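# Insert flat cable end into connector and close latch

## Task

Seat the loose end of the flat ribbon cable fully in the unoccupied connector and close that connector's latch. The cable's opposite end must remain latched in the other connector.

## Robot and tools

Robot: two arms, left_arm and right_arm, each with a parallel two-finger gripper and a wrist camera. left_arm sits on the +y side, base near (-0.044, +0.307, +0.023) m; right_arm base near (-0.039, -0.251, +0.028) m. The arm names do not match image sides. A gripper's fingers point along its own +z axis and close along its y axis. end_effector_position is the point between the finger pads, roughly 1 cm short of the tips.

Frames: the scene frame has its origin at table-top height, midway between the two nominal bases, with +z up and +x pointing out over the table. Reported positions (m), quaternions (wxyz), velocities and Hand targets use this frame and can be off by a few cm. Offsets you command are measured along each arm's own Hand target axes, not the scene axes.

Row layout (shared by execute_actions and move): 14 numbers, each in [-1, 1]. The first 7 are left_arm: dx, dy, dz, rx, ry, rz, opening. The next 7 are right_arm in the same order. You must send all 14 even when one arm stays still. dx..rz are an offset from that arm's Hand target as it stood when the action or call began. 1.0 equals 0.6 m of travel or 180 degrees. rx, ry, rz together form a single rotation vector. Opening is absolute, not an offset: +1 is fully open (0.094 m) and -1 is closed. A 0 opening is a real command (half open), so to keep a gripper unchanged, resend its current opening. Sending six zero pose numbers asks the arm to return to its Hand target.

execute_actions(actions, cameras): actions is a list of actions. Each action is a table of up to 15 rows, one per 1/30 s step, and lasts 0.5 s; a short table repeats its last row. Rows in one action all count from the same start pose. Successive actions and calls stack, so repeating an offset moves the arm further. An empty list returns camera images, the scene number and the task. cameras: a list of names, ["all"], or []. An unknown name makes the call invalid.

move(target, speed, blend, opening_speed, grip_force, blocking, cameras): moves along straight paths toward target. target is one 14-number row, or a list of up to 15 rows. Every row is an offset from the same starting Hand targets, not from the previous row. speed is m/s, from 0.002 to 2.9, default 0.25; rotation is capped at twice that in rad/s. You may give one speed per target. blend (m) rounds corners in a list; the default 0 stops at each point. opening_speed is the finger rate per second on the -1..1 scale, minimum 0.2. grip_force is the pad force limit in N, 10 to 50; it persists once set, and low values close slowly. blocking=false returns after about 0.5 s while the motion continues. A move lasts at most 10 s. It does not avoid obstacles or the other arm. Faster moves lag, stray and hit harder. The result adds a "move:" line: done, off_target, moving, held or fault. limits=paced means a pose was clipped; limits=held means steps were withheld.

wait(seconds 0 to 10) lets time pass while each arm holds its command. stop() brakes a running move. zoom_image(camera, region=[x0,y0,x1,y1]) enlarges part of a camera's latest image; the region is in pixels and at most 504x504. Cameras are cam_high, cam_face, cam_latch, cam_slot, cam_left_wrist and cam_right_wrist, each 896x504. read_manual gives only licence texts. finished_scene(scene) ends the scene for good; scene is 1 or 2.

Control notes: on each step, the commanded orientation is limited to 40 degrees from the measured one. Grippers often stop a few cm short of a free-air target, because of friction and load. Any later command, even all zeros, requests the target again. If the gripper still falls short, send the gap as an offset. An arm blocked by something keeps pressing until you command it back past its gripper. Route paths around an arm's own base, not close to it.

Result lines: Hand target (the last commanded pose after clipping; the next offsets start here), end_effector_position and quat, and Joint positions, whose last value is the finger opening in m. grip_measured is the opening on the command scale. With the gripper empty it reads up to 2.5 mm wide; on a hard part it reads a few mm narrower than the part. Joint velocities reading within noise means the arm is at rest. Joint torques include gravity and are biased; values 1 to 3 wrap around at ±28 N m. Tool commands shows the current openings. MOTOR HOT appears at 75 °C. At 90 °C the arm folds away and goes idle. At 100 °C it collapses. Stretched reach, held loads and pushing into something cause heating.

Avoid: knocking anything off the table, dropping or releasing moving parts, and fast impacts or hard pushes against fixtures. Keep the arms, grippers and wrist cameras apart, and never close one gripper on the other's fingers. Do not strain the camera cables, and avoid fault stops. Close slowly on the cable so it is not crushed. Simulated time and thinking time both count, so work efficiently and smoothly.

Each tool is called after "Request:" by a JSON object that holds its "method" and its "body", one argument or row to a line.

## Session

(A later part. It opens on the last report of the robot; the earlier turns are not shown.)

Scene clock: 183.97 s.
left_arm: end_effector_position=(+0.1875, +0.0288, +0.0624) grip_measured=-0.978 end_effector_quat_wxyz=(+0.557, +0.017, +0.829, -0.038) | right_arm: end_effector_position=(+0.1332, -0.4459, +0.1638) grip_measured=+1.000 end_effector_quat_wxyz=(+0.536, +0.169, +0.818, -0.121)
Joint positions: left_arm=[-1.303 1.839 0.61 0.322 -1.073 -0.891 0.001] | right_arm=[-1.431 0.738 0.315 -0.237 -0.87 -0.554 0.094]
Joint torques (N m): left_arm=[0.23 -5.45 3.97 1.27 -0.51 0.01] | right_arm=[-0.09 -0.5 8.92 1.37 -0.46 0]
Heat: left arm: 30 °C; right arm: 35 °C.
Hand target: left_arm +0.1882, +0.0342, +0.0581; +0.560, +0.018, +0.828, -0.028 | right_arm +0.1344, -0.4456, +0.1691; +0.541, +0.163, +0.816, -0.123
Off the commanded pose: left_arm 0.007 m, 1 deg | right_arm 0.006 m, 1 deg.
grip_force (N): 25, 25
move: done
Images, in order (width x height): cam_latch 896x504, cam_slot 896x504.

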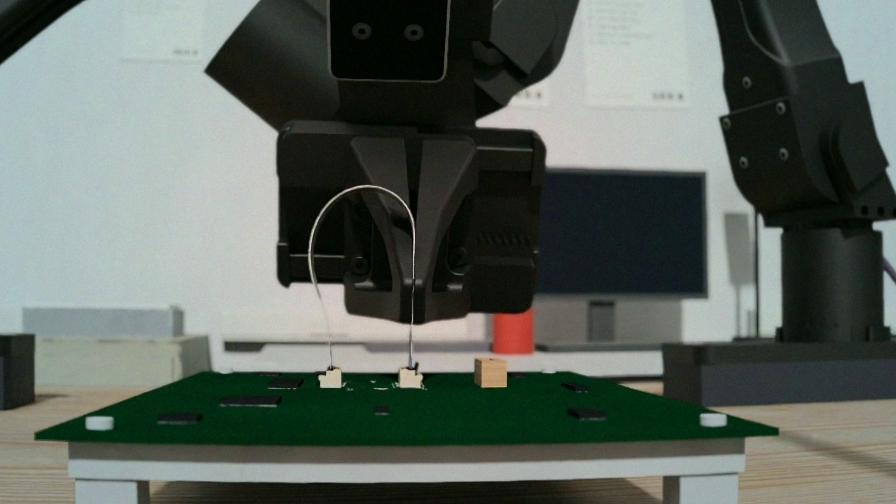

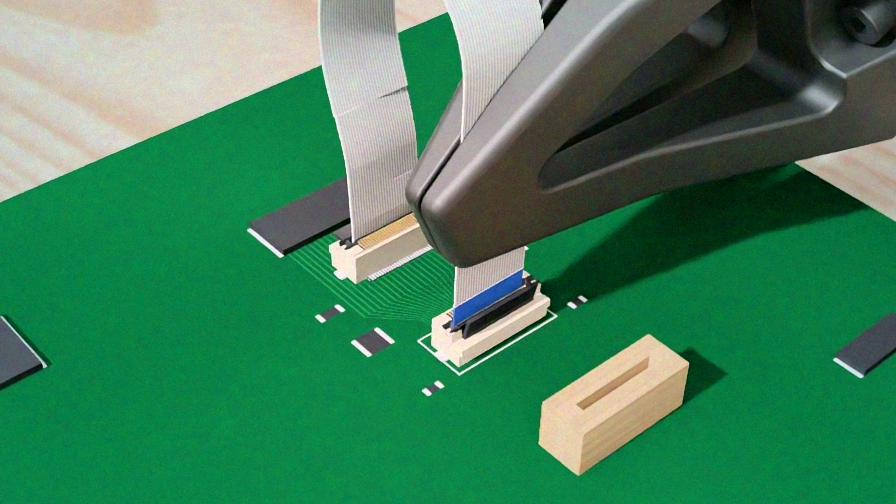

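Request:
{"method": "move", "body": {
  "target": [0.0039,0.0001,0.0015,0,0,0,-1,0,0,0,0,0,0,1],
  "speed": 0.02,
  "cameras": ["cam_latch","cam_slot"]
}}

Request:
{"method": "zoom_image", "body": {
  "camera": "cam_latch",
  "region": [325, 300, 435, 400]
}}

Request:
{"method": "zoom_image", "body": {
  "camera": "cam_slot",
  "region": [435, 250, 555, 350]
}}

Scene clock: 186.07 s.
left_arm: end_effector_position=(+0.1881, +0.0276, +0.0621) grip_measured=-0.978 end_effector_quat_wxyz=(+0.559, +0.013, +0.828, -0.041) | right_arm: end_effector_position=(+0.1332, -0.4459, +0.1638) grip_measured=+1.000 end_effector_quat_wxyz=(+0.536, +0.169, +0.818, -0.121)
Joint positions: left_arm=[-1.303 1.848 0.61 0.341 -1.076 -0.891 0.001] | right_arm=[-1.431 0.738 0.315 -0.237 -0.87 -0.554 0.094]
Joint torques (N m): left_arm=[0.16 -5.39 3.81 1.21 -0.47 0.02] | right_arm=[-0.09 -0.51 8.96 1.38 -0.49 0]
Heat: left arm: 30 °C; right arm: 35 °C.
Hand target: left_arm +0.1882, +0.0342, +0.0556; +0.560, +0.018, +0.828, -0.028 | right_arm +0.1344, -0.4456, +0.1691; +0.541, +0.163, +0.816, -0.123
Off the commanded pose: left_arm 0.009 m, 2 deg | right_arm 0.006 m, 1 deg.
grip_force (N): 25, 25
move: done
Images, in order (width x height): cam_latch 896x504, cam_slot 896x504.

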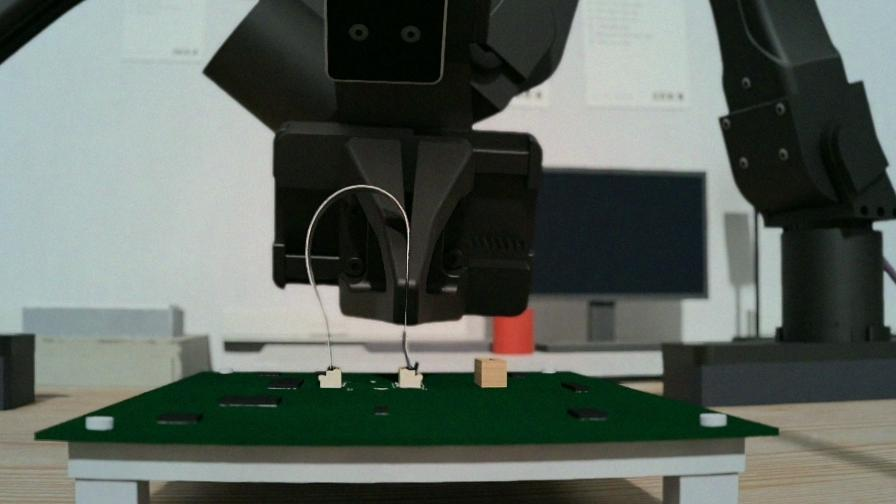

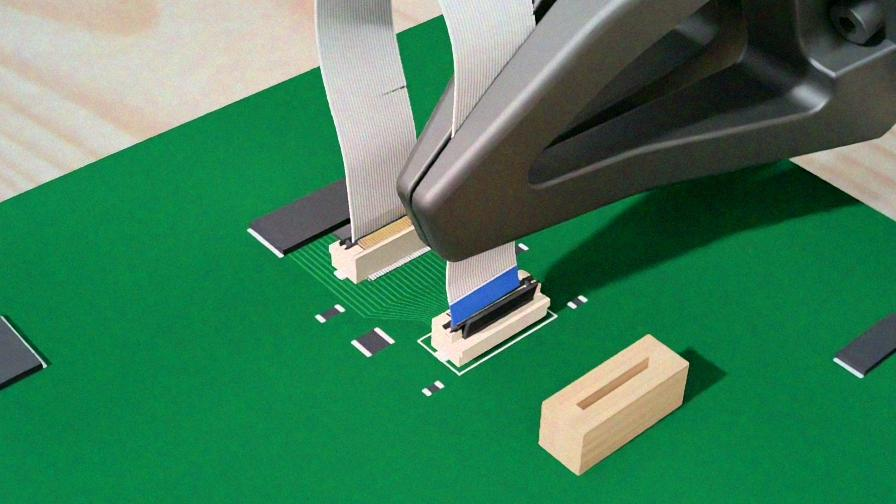

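Scaled by 4.582 from the camera's 896x504 image, which has a finer 1280x720 frame.

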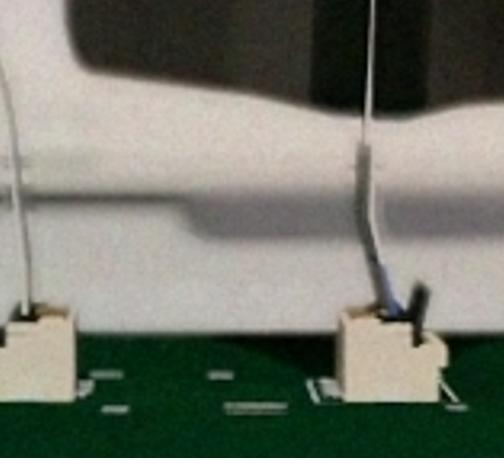

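Scaled by 4.200 from the camera's 896x504 image, which has a finer 1280x720 frame.

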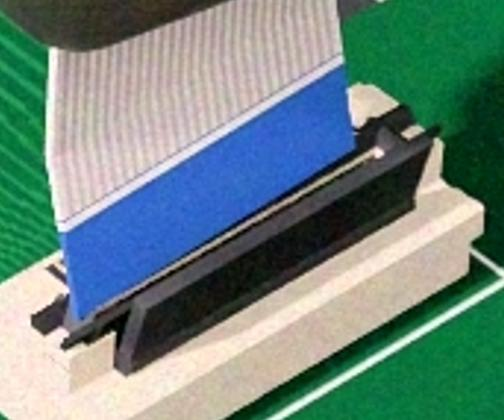

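Request:
{"method": "move", "body": {
  "target": [
    [-0.0322,-0.0009,-0.0129,0,0.0018,0,-1,0,0,0,0,0,0,1],
    [-0.0098,-0.0003,-0.0046,0,0.0018,0,-1,0,0,0,0,0,0,1]
  ],
  "speed": 0.05,
  "cameras": ["cam_latch","cam_slot"]
}}

Request:
{"method": "zoom_image", "body": {
  "camera": "cam_latch",
  "region": [325, 300, 435, 400]
}}

Request:
{"method": "zoom_image", "body": {
  "camera": "cam_slot",
  "region": [435, 250, 555, 350]
}}

Scene clock: 194.30 s.
left_arm: end_effector_position=(+0.1868, +0.0321, +0.0637) grip_measured=-0.978 end_effector_quat_wxyz=(+0.554, +0.022, +0.832, -0.029) | right_arm: end_effector_position=(+0.1332, -0.4459, +0.1638) grip_measured=+1.000 end_effector_quat_wxyz=(+0.536, +0.169, +0.818, -0.121)
Joint positions: left_arm=[-1.302 1.822 0.61 0.283 -1.07 -0.891 0.001] | right_arm=[-1.431 0.738 0.315 -0.237 -0.87 -0.554 0.094]
Joint torques (N m): left_arm=[0.18 -5.7 4.64 1.27 -0.49 -0.06] | right_arm=[-0.12 -0.53 8.9 1.38 -0.47 -0.02]
Heat: left arm: 30 °C; right arm: 35 °C.
Hand target: left_arm +0.1879, +0.0343, +0.0620; +0.557, +0.017, +0.830, -0.028 | right_arm +0.1344, -0.4456, +0.1691; +0.541, +0.163, +0.816, -0.123
Off the commanded pose: left_arm 0.003 m, 1 deg | right_arm 0.006 m, 1 deg.
grip_force (N): 25, 25
move: done
Images, in order (width x height): cam_latch 896x504, cam_slot 896x504.

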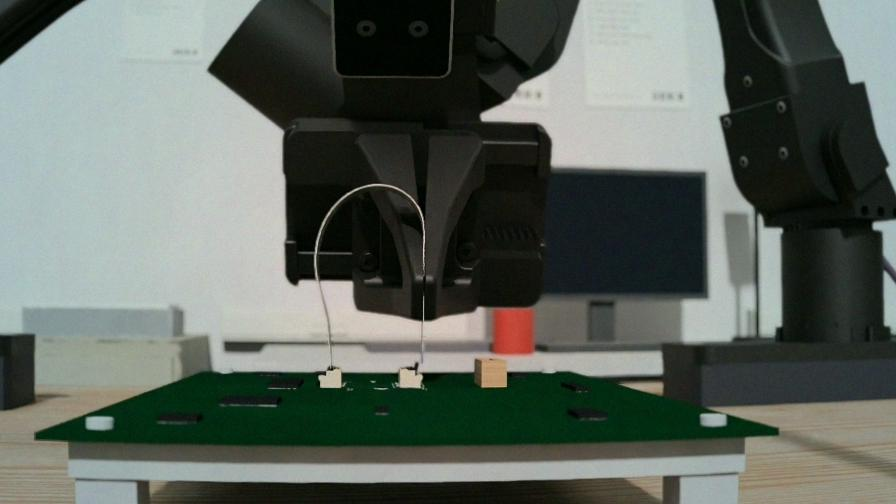

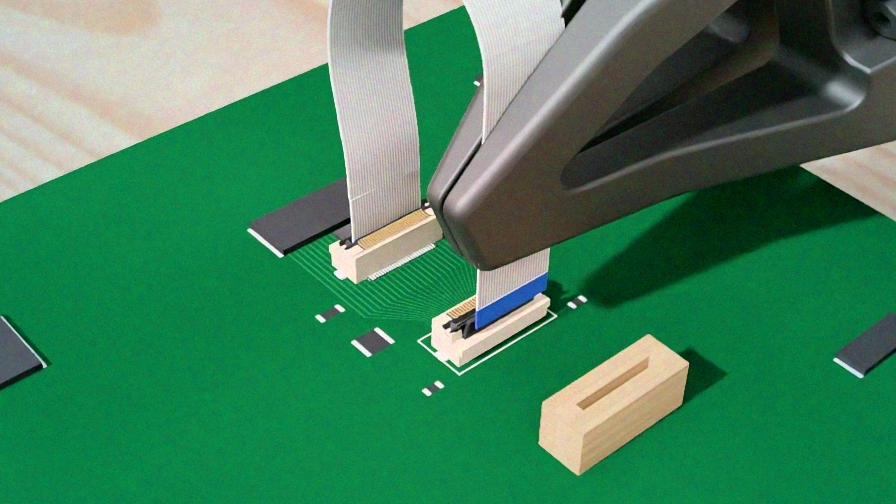

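Scaled by 4.582 from the camera's 896x504 image, which has a finer 1280x720 frame.

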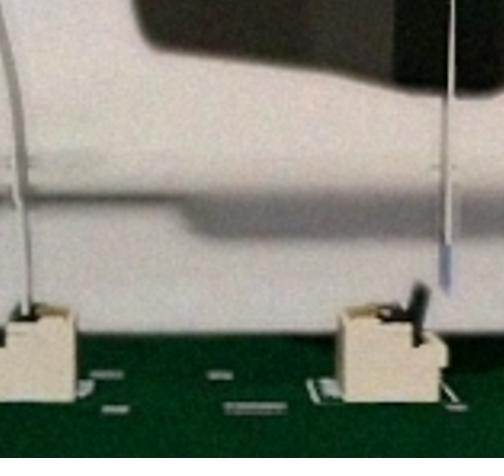

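Scaled by 4.200 from the camera's 896x504 image, which has a finer 1280x720 frame.

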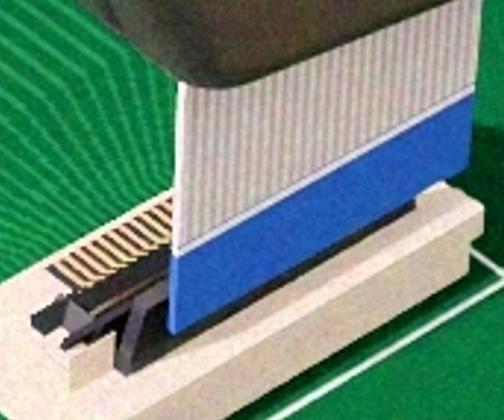

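Request:
{"method": "move", "body": {
  "target": [-0.0024,-0.00465,0.00025,0.00207,-0.0008,-0.00505,-1,0,0,0,0,0,0,1],
  "speed": 0.04,
  "cameras": ["cam_latch","cam_slot"]
}}

Request:
{"method": "zoom_image", "body": {
  "camera": "cam_latch",
  "region": [325, 300, 435, 400]
}}

Request:
{"method": "zoom_image", "body": {
  "camera": "cam_slot",
  "region": [435, 250, 555, 350]
}}

Scene clock: 200.10 s.
left_arm: end_effector_position=(+0.1870, +0.0303, +0.0645) grip_measured=-0.978 end_effector_quat_wxyz=(+0.555, +0.020, +0.831, -0.035) | right_arm: end_effector_position=(+0.1332, -0.4459, +0.1638) grip_measured=+1.000 end_effector_quat_wxyz=(+0.536, +0.169, +0.818, -0.121)
Joint positions: left_arm=[-1.302 1.822 0.61 0.295 -1.068 -0.891 0.001] | right_arm=[-1.431 0.738 0.315 -0.237 -0.87 -0.554 0.094]
Joint torques (N m): left_arm=[0.18 -5.64 5.07 1.27 -0.48 -0.1] | right_arm=[-0.12 -0.53 8.96 1.38 -0.47 -0.02]
Heat: left arm: 30 °C; right arm: 35 °C.
Hand target: left_arm +0.1884, +0.0315, +0.0634; +0.558, +0.013, +0.829, -0.035 | right_arm +0.1344, -0.4456, +0.1691; +0.541, +0.163, +0.816, -0.123
Off the commanded pose: left_arm 0.002 m, 1 deg | right_arm 0.006 m, 1 deg.
grip_force (N): 25, 25
move: done
Images, in order (width x height): cam_latch 896x504, cam_slot 896x504.

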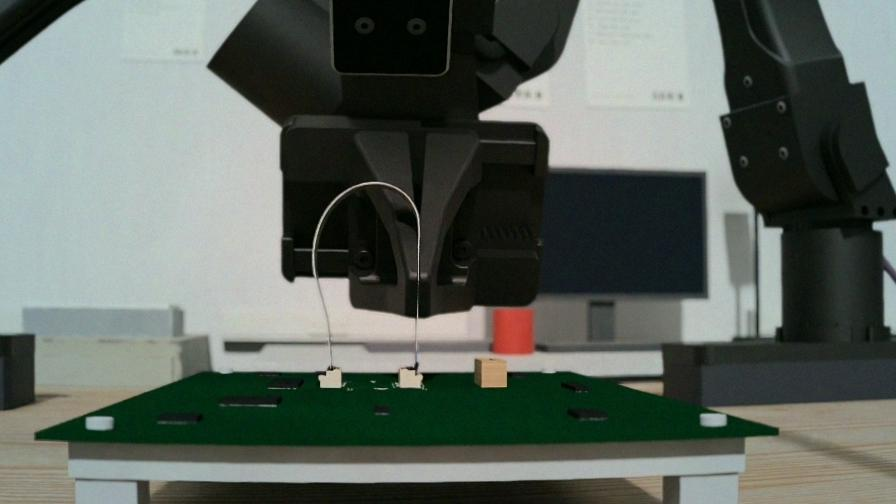

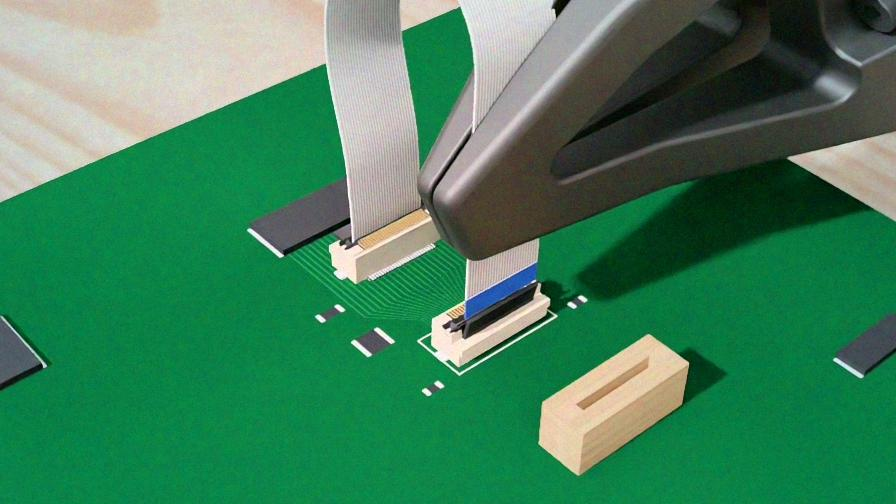

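Scaled by 4.582 from the camera's 896x504 image, which has a finer 1280x720 frame.

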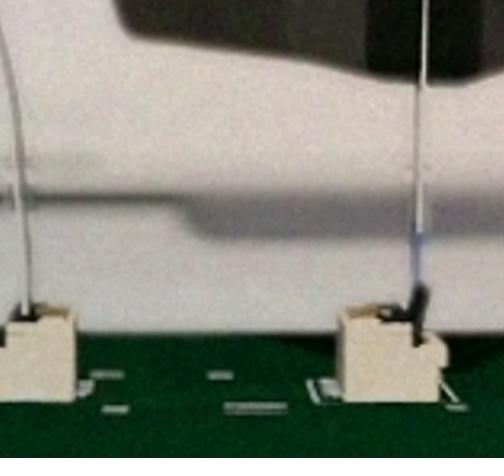

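Scaled by 4.200 from the camera's 896x504 image, which has a finer 1280x720 frame.

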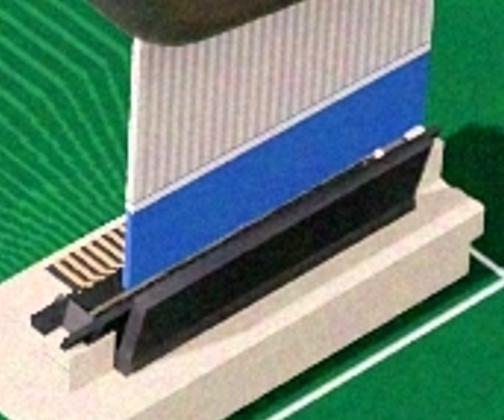

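Request:
{"method": "move", "body": {
  "target": [-0.002,-0.00283,0.00017,0.00127,-0.00108,-0.0031,-1,0,0,0,0,0,0,1],
  "speed": 0.04,
  "cameras": ["cam_latch","cam_slot"]
}}

Request:
{"method": "zoom_image", "body": {
  "camera": "cam_latch",
  "region": [325, 300, 435, 400]
}}

Request:
{"method": "zoom_image", "body": {
  "camera": "cam_slot",
  "region": [435, 250, 555, 350]
}}

Scene clock: 201.80 s.
left_arm: end_effector_position=(+0.1872, +0.0291, +0.0655) grip_measured=-0.978 end_effector_quat_wxyz=(+0.556, +0.017, +0.830, -0.039) | right_arm: end_effector_position=(+0.1332, -0.4459, +0.1638) grip_measured=+1.000 end_effector_quat_wxyz=(+0.536, +0.169, +0.818, -0.121)
Joint positions: left_arm=[-1.302 1.822 0.61 0.305 -1.068 -0.891 0.001] | right_arm=[-1.431 0.738 0.315 -0.237 -0.87 -0.554 0.094]
Joint torques (N m): left_arm=[0.21 -5.59 5.18 1.32 -0.48 -0.1] | right_arm=[-0.13 -0.5 8.9 1.38 -0.47 0]
Heat: left arm: 30 °C; right arm: 35 °C.
Hand target: left_arm +0.1889, +0.0298, +0.0645; +0.559, +0.010, +0.828, -0.040 | right_arm +0.1344, -0.4456, +0.1691; +0.541, +0.163, +0.816, -0.123
Off the commanded pose: left_arm 0.002 m, 1 deg | right_arm 0.006 m, 1 deg.
grip_force (N): 25, 25
move: done
Images, in order (width x height): cam_latch 896x504, cam_slot 896x504.

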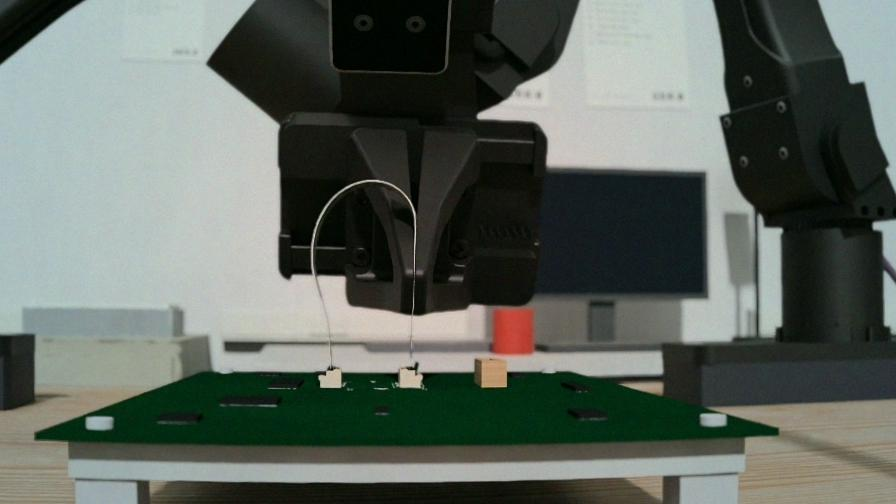

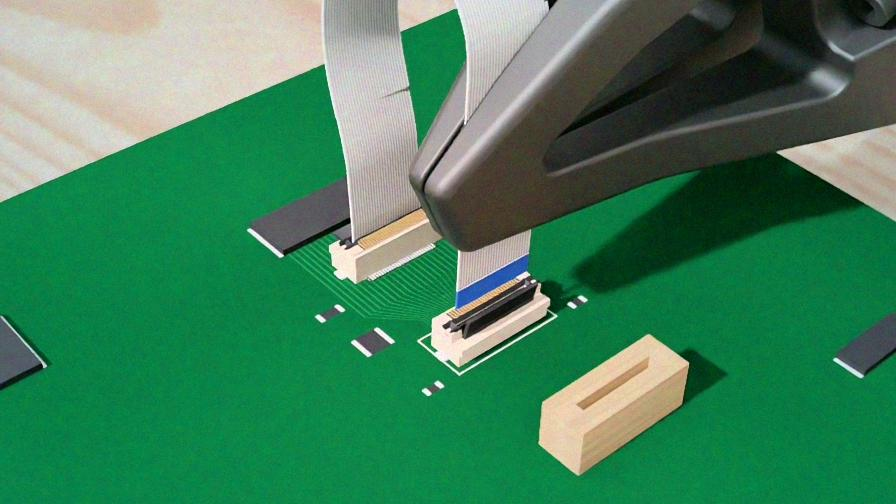

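Scaled by 4.582 from the camera's 896x504 image, which has a finer 1280x720 frame.

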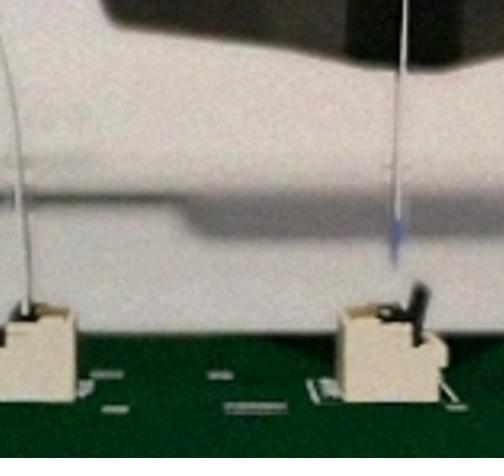

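Scaled by 4.200 from the camera's 896x504 image, which has a finer 1280x720 frame.

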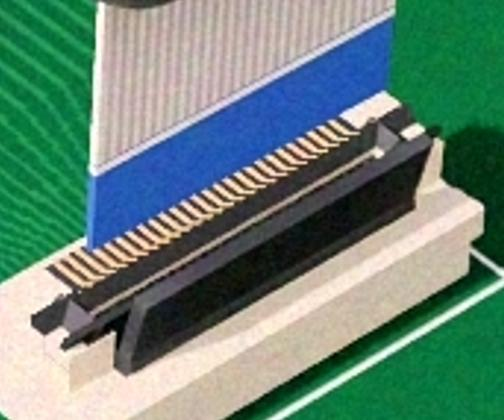

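Request:
{"method": "wait", "body": {
  "seconds": 0,
  "cameras": ["cam_face"]
}}

Request:
{"method": "zoom_image", "body": {
  "camera": "cam_face",
  "region": [400, 210, 520, 300]
}}

Scene clock: 205.87 s.
left_arm: end_effector_position=(+0.1873, +0.0291, +0.0655) grip_measured=-0.978 end_effector_quat_wxyz=(+0.556, +0.017, +0.830, -0.039) | right_arm: end_effector_position=(+0.1332, -0.4459, +0.1638) grip_measured=+1.000 end_effector_quat_wxyz=(+0.536, +0.169, +0.818, -0.121)
Joint positions: left_arm=[-1.302 1.822 0.61 0.306 -1.068 -0.891 0.001] | right_arm=[-1.431 0.738 0.315 -0.237 -0.87 -0.554 0.094]
Joint torques (N m): left_arm=[0.17 -5.49 5.16 1.3 -0.5 -0.09] | right_arm=[-0.1 -0.47 8.95 1.37 -0.47 0]
Heat: left arm: 29 °C; right arm: 35 °C.
Hand target: left_arm +0.1889, +0.0299, +0.0645; +0.559, +0.010, +0.828, -0.040 | right_arm +0.1344, -0.4456, +0.1691; +0.541, +0.163, +0.816, -0.123
Tool commands: left_gripper/opening=-1.0 right_gripper/opening=+1.0
Off the commanded pose: left_arm 0.002 m, 1 deg | right_arm 0.006 m, 1 deg.
grip_force (N): 25, 25
Images, in order (width x height): cam_face 896x504.

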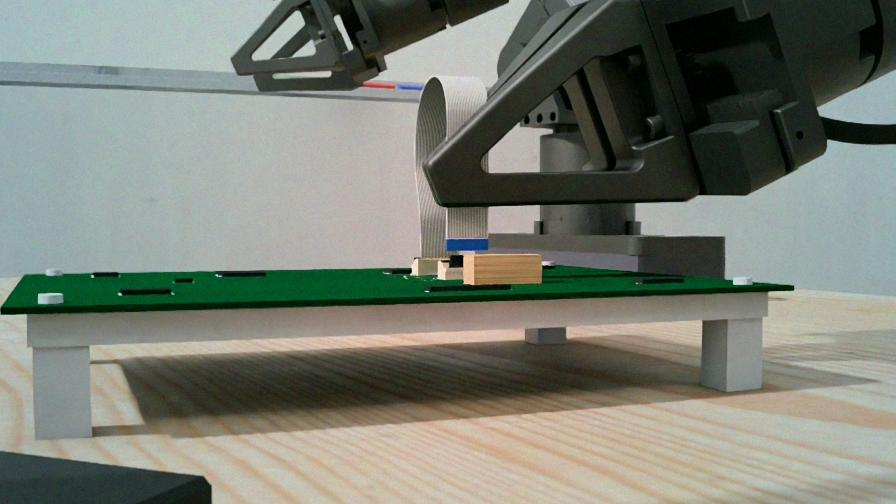

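Scaled by 4.200 from the camera's 896x504 image, which has a finer 1280x720 frame.

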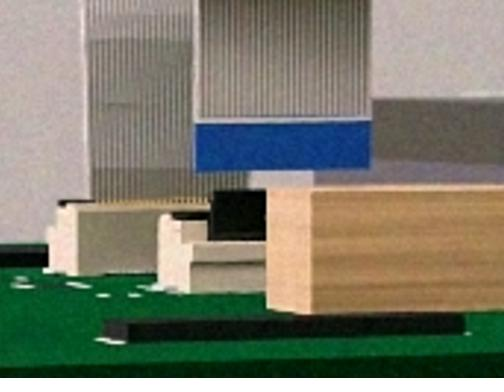

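Request:
{"method": "move", "body": {
  "target": [0.0039,-0.0005,0.0021,-0.00026,-0.00048,0.00068,-1,0,0,0,0,0,0,1],
  "speed": 0.02,
  "cameras": ["cam_latch","cam_slot"]
}}

Request:
{"method": "zoom_image", "body": {
  "camera": "cam_latch",
  "region": [325, 300, 435, 400]
}}

Request:
{"method": "zoom_image", "body": {
  "camera": "cam_slot",
  "region": [435, 250, 555, 350]
}}

Scene clock: 212.53 s.
left_arm: end_effector_position=(+0.1874, +0.0284, +0.0626) grip_measured=-0.978 end_effector_quat_wxyz=(+0.556, +0.017, +0.830, -0.039) | right_arm: end_effector_position=(+0.1332, -0.4459, +0.1638) grip_measured=+1.000 end_effector_quat_wxyz=(+0.536, +0.169, +0.818, -0.121)
Joint positions: left_arm=[-1.302 1.836 0.61 0.32 -1.068 -0.891 0.001] | right_arm=[-1.431 0.738 0.315 -0.237 -0.87 -0.554 0.094]
Joint torques (N m): left_arm=[0.2 -5.61 5.16 1.3 -0.51 -0.06] | right_arm=[-0.08 -0.47 8.92 1.37 -0.48 0]
Heat: left arm: 29 °C; right arm: 35 °C.
Hand target: left_arm +0.1891, +0.0294, +0.0620; +0.560, +0.010, +0.827, -0.039 | right_arm +0.1344, -0.4456, +0.1691; +0.541, +0.163, +0.816, -0.123
Off the commanded pose: left_arm 0.002 m, 1 deg | right_arm 0.006 m, 1 deg.
grip_force (N): 25, 25
move: done
Images, in order (width x height): cam_latch 896x504, cam_slot 896x504.

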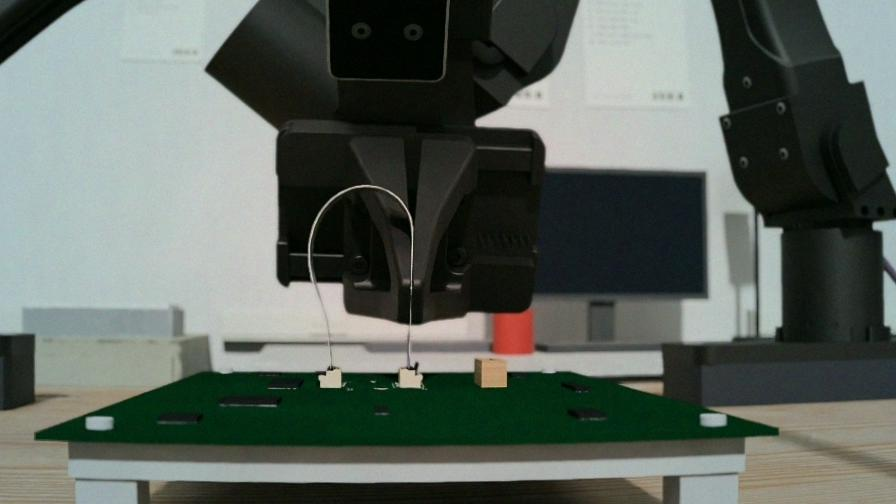

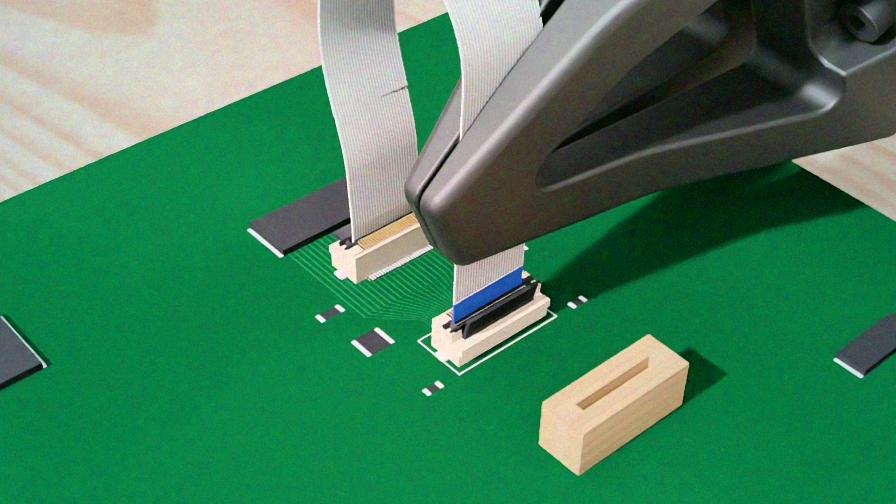

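Scaled by 4.582 from the camera's 896x504 image, which has a finer 1280x720 frame.

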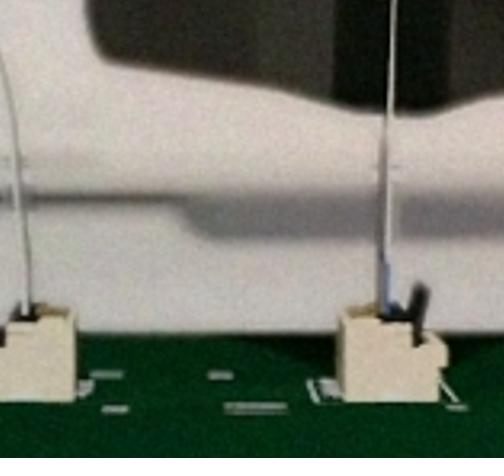

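Scaled by 4.200 from the camera's 896x504 image, which has a finer 1280x720 frame.

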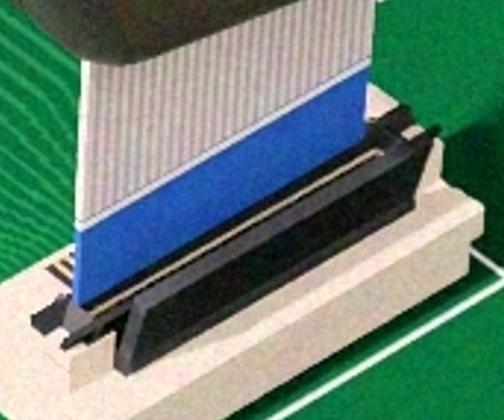

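Request:
{"method": "move", "body": {
  "target": [0.0029,0,0.0015,-0.0001,-0.0001,0.0008,-1,0,0,0,0,0,0,1],
  "speed": 0.02,
  "cameras": ["cam_latch","cam_slot"]
}}

Request:
{"method": "zoom_image", "body": {
  "camera": "cam_latch",
  "region": [325, 300, 435, 400]
}}

Request:
{"method": "zoom_image", "body": {
  "camera": "cam_slot",
  "region": [435, 250, 555, 350]
}}

Scene clock: 214.20 s.
left_arm: end_effector_position=(+0.1878, +0.0267, +0.0625) grip_measured=-0.978 end_effector_quat_wxyz=(+0.557, +0.014, +0.829, -0.044) | right_arm: end_effector_position=(+0.1332, -0.4459, +0.1638) grip_measured=+1.000 end_effector_quat_wxyz=(+0.536, +0.169, +0.818, -0.121)
Joint positions: left_arm=[-1.302 1.842 0.61 0.339 -1.068 -0.891 0.001] | right_arm=[-1.431 0.738 0.315 -0.237 -0.87 -0.554 0.094]
Joint torques (N m): left_arm=[0.27 -5.46 5.05 1.26 -0.51 -0.02] | right_arm=[-0.06 -0.46 8.95 1.38 -0.48 0]
Heat: left arm: 29 °C; right arm: 35 °C.
Hand target: left_arm +0.1893, +0.0293, +0.0600; +0.560, +0.011, +0.827, -0.038 | right_arm +0.1344, -0.4456, +0.1691; +0.541, +0.163, +0.816, -0.123
Off the commanded pose: left_arm 0.004 m, 1 deg | right_arm 0.006 m, 1 deg.
grip_force (N): 25, 25
move: done
Images, in order (width x height): cam_latch 896x504, cam_slot 896x504.

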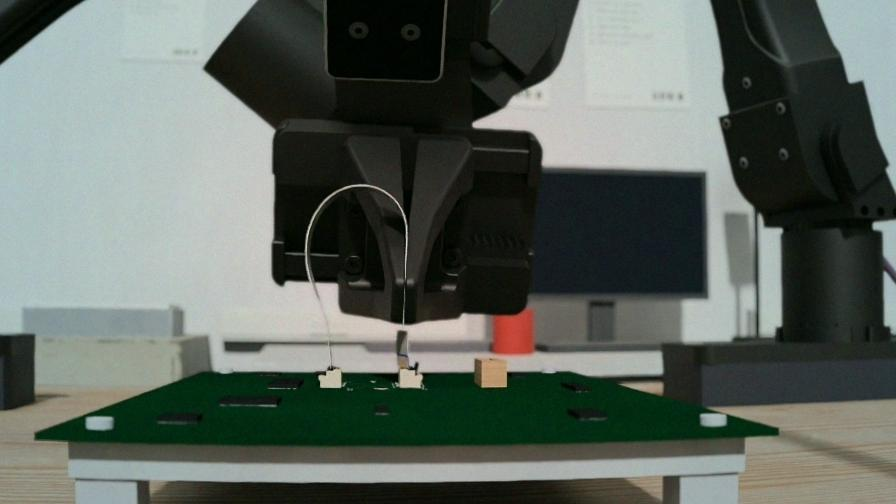

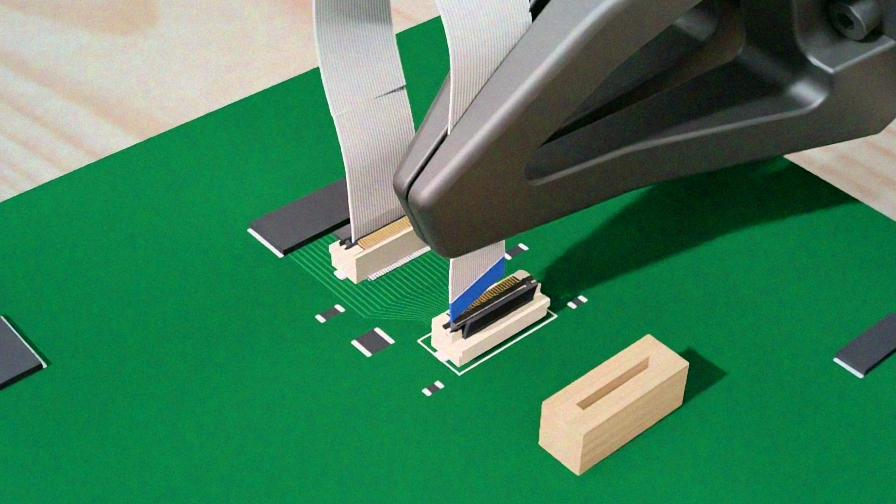

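Scaled by 4.582 from the camera's 896x504 image, which has a finer 1280x720 frame.

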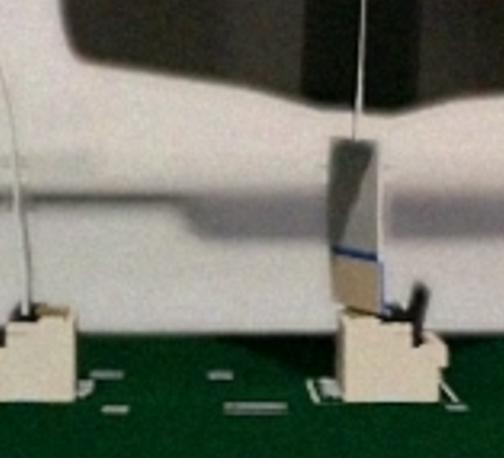

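Scaled by 4.200 from the camera's 896x504 image, which has a finer 1280x720 frame.

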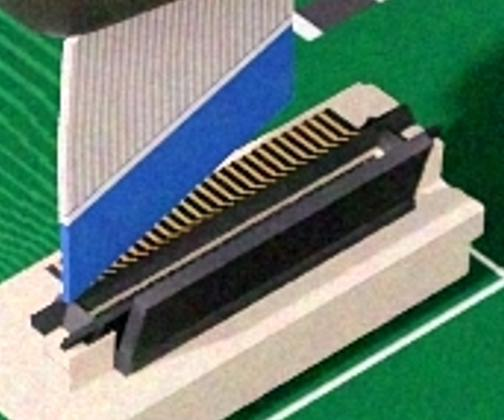

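Request:
{"method": "zoom_image", "body": {
  "camera": "cam_slot",
  "region": [436, 296, 486, 346]
}}

Request:
{"method": "zoom_image", "body": {
  "camera": "cam_slot",
  "region": [500, 260, 560, 320]
}}

Request:
{"method": "zoom_image", "body": {
  "camera": "cam_slot",
  "region": [325, 215, 375, 265]
}}

Scaled by 10.080 from the camera's 896x504 image, which has a finer 1280x720 frame.

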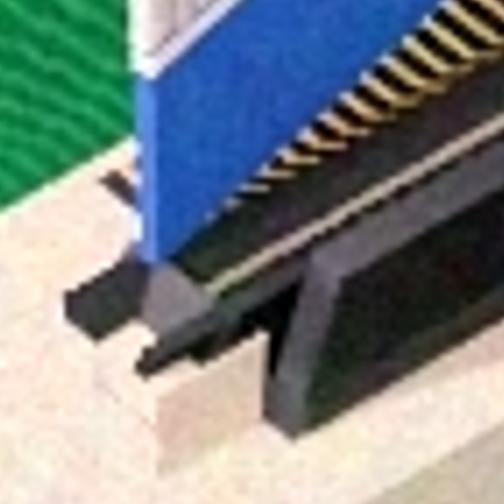

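Scaled by 8.400 from the camera's 896x504 image, which has a finer 1280x720 frame.

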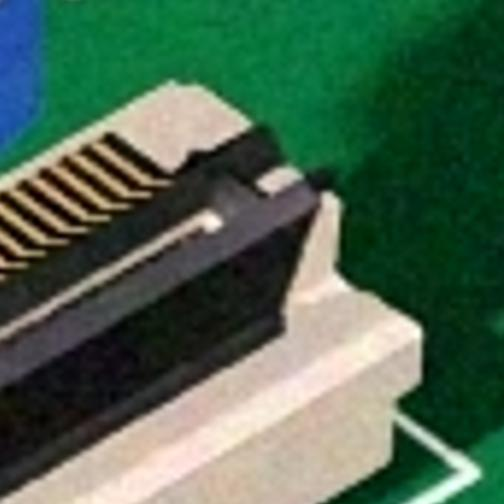

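Scaled by 10.080 from the camera's 896x504 image, which has a finer 1280x720 frame.

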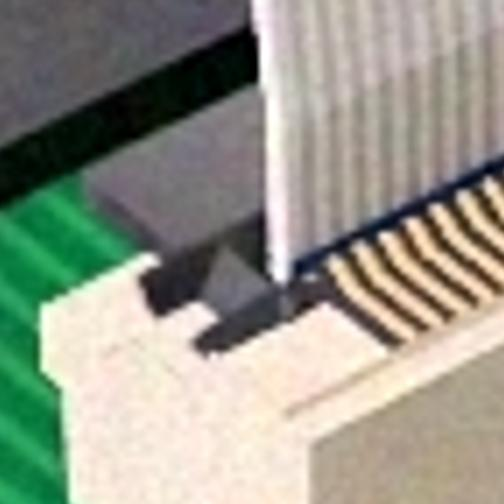

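Request:
{"method": "move", "body": {
  "target": [
    [-0.0247,-0.0014,-0.0098,0.00036,0.00268,-0.00148,-1,0,0,0,0,0,0,1],
    [-0.0047,0.0005,-0.0035,0.00036,0.00268,-0.00148,-1,0,0,0,0,0,0,1]
  ],
  "speed": 0.05,
  "cameras": ["cam_latch","cam_slot"]
}}

Request:
{"method": "zoom_image", "body": {
  "camera": "cam_latch",
  "region": [325, 300, 435, 400]
}}

Request:
{"method": "zoom_image", "body": {
  "camera": "cam_slot",
  "region": [435, 250, 555, 350]
}}

Scene clock: 224.47 s.
left_arm: end_effector_position=(+0.1867, +0.0299, +0.0634) grip_measured=-0.978 end_effector_quat_wxyz=(+0.552, +0.019, +0.833, -0.037) | right_arm: end_effector_position=(+0.1332, -0.4459, +0.1638) grip_measured=+1.000 end_effector_quat_wxyz=(+0.536, +0.169, +0.818, -0.121)
Joint positions: left_arm=[-1.301 1.823 0.61 0.295 -1.062 -0.896 0.001] | right_arm=[-1.431 0.738 0.315 -0.237 -0.87 -0.554 0.094]
Joint torques (N m): left_arm=[0.16 -5.57 5.44 1.31 -0.49 -0.11] | right_arm=[-0.05 -0.49 8.91 1.37 -0.45 -0.01]
Heat: left arm: 29 °C; right arm: 35 °C.
Hand target: left_arm +0.1884, +0.0298, +0.0634; +0.557, +0.010, +0.830, -0.040 | right_arm +0.1344, -0.4456, +0.1691; +0.541, +0.163, +0.816, -0.123
Off the commanded pose: left_arm 0.002 m, 1 deg | right_arm 0.006 m, 1 deg.
grip_force (N): 25, 25
move: done
Images, in order (width x height): cam_latch 896x504, cam_slot 896x504.

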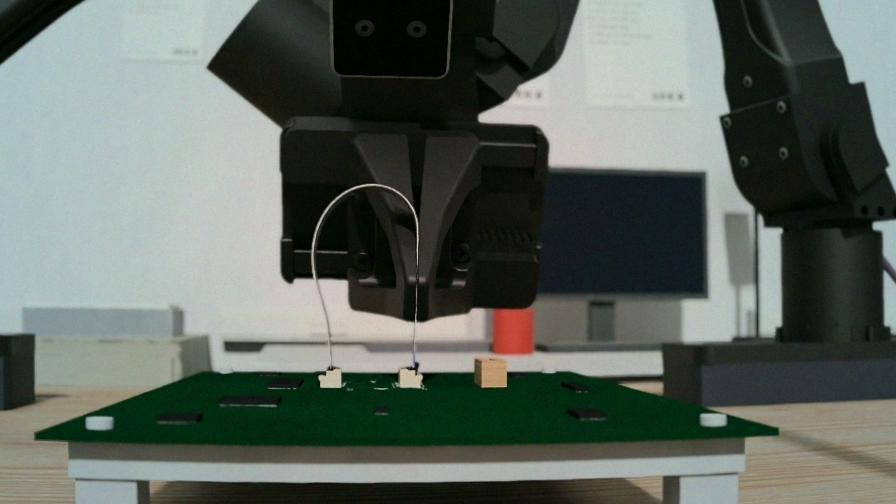

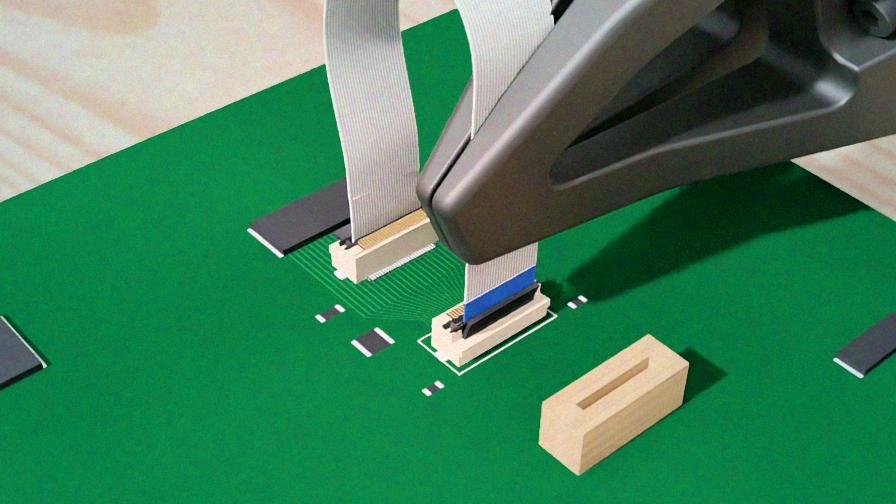

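Scaled by 4.582 from the camera's 896x504 image, which has a finer 1280x720 frame.

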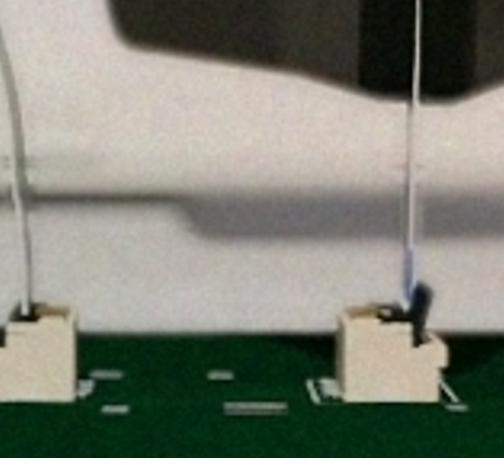

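Scaled by 4.200 from the camera's 896x504 image, which has a finer 1280x720 frame.

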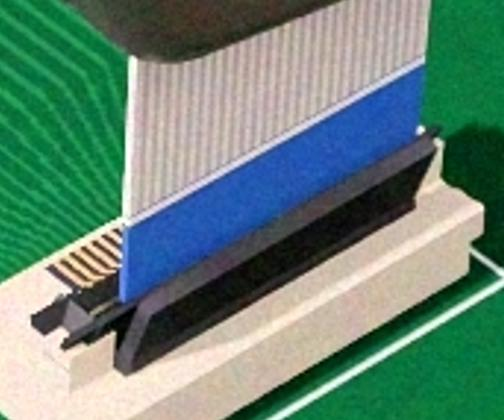

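Request:
{"method": "move", "body": {
  "target": [-0.00194,-0.00288,0.0002,0.0013,-0.00108,-0.00307,-1,0,0,0,0,0,0,1],
  "speed": 0.03,
  "cameras": ["cam_latch","cam_slot"]
}}

Request:
{"method": "zoom_image", "body": {
  "camera": "cam_latch",
  "region": [325, 300, 435, 400]
}}

Request:
{"method": "zoom_image", "body": {
  "camera": "cam_slot",
  "region": [435, 250, 555, 350]
}}

Scene clock: 226.53 s.
left_arm: end_effector_position=(+0.1870, +0.0286, +0.0644) grip_measured=-0.978 end_effector_quat_wxyz=(+0.554, +0.016, +0.832, -0.042) | right_arm: end_effector_position=(+0.1332, -0.4459, +0.1638) grip_measured=+1.000 end_effector_quat_wxyz=(+0.536, +0.169, +0.818, -0.121)
Joint positions: left_arm=[-1.301 1.823 0.61 0.306 -1.062 -0.896 0.001] | right_arm=[-1.431 0.738 0.315 -0.237 -0.87 -0.554 0.094]
Joint torques (N m): left_arm=[0.16 -5.59 5.55 1.27 -0.49 -0.1] | right_arm=[-0.1 -0.49 8.94 1.38 -0.48 -0.01]
Heat: left arm: 29 °C; right arm: 35 °C.
Hand target: left_arm +0.1889, +0.0280, +0.0645; +0.558, +0.007, +0.829, -0.044 | right_arm +0.1344, -0.4456, +0.1691; +0.541, +0.163, +0.816, -0.123
Off the commanded pose: left_arm 0.002 m, 1 deg | right_arm 0.006 m, 1 deg.
grip_force (N): 25, 25
move: done
Images, in order (width x height): cam_latch 896x504, cam_slot 896x504.

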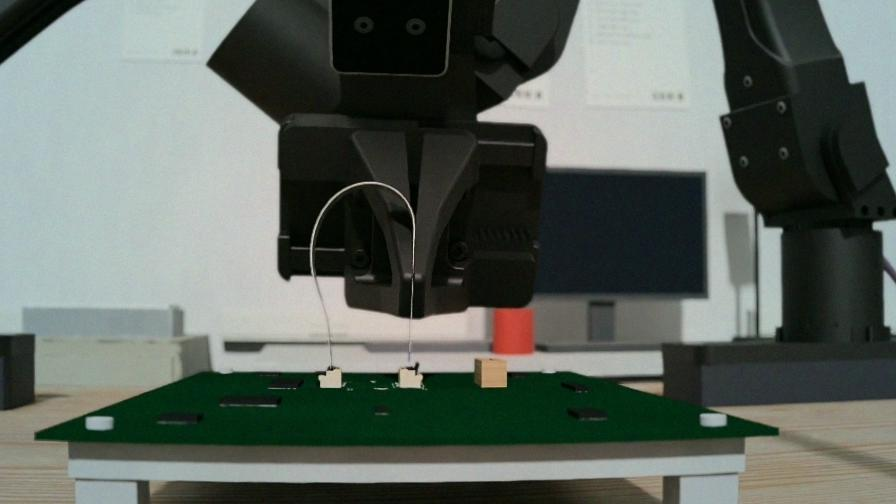

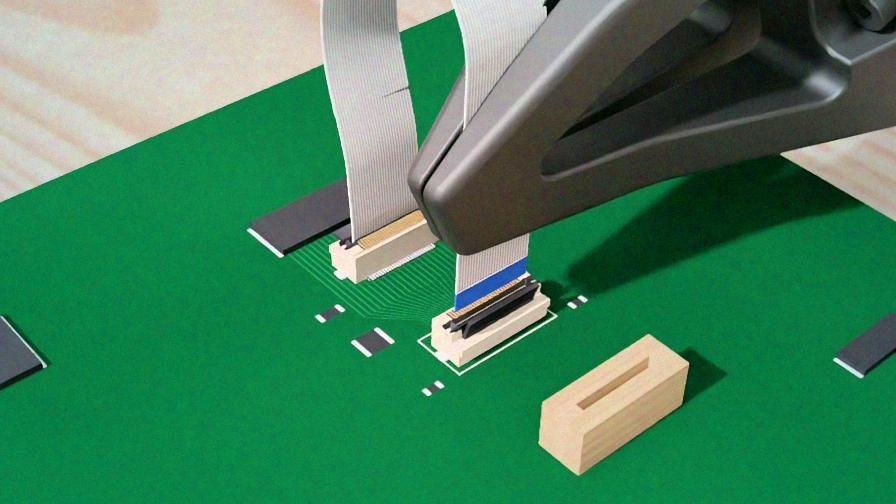

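Scaled by 4.582 from the camera's 896x504 image, which has a finer 1280x720 frame.

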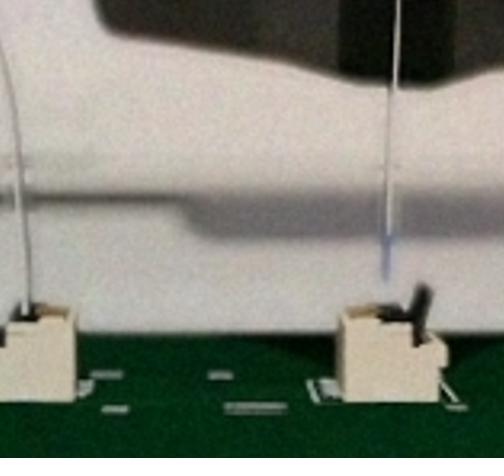

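Scaled by 4.200 from the camera's 896x504 image, which has a finer 1280x720 frame.

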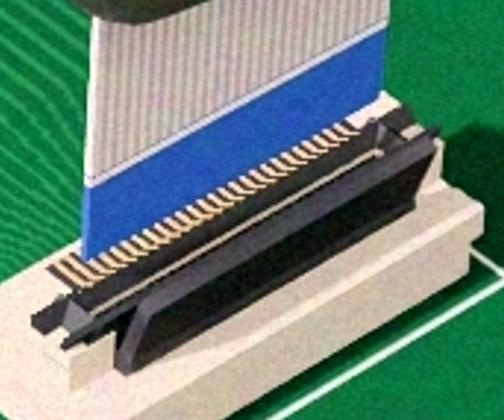

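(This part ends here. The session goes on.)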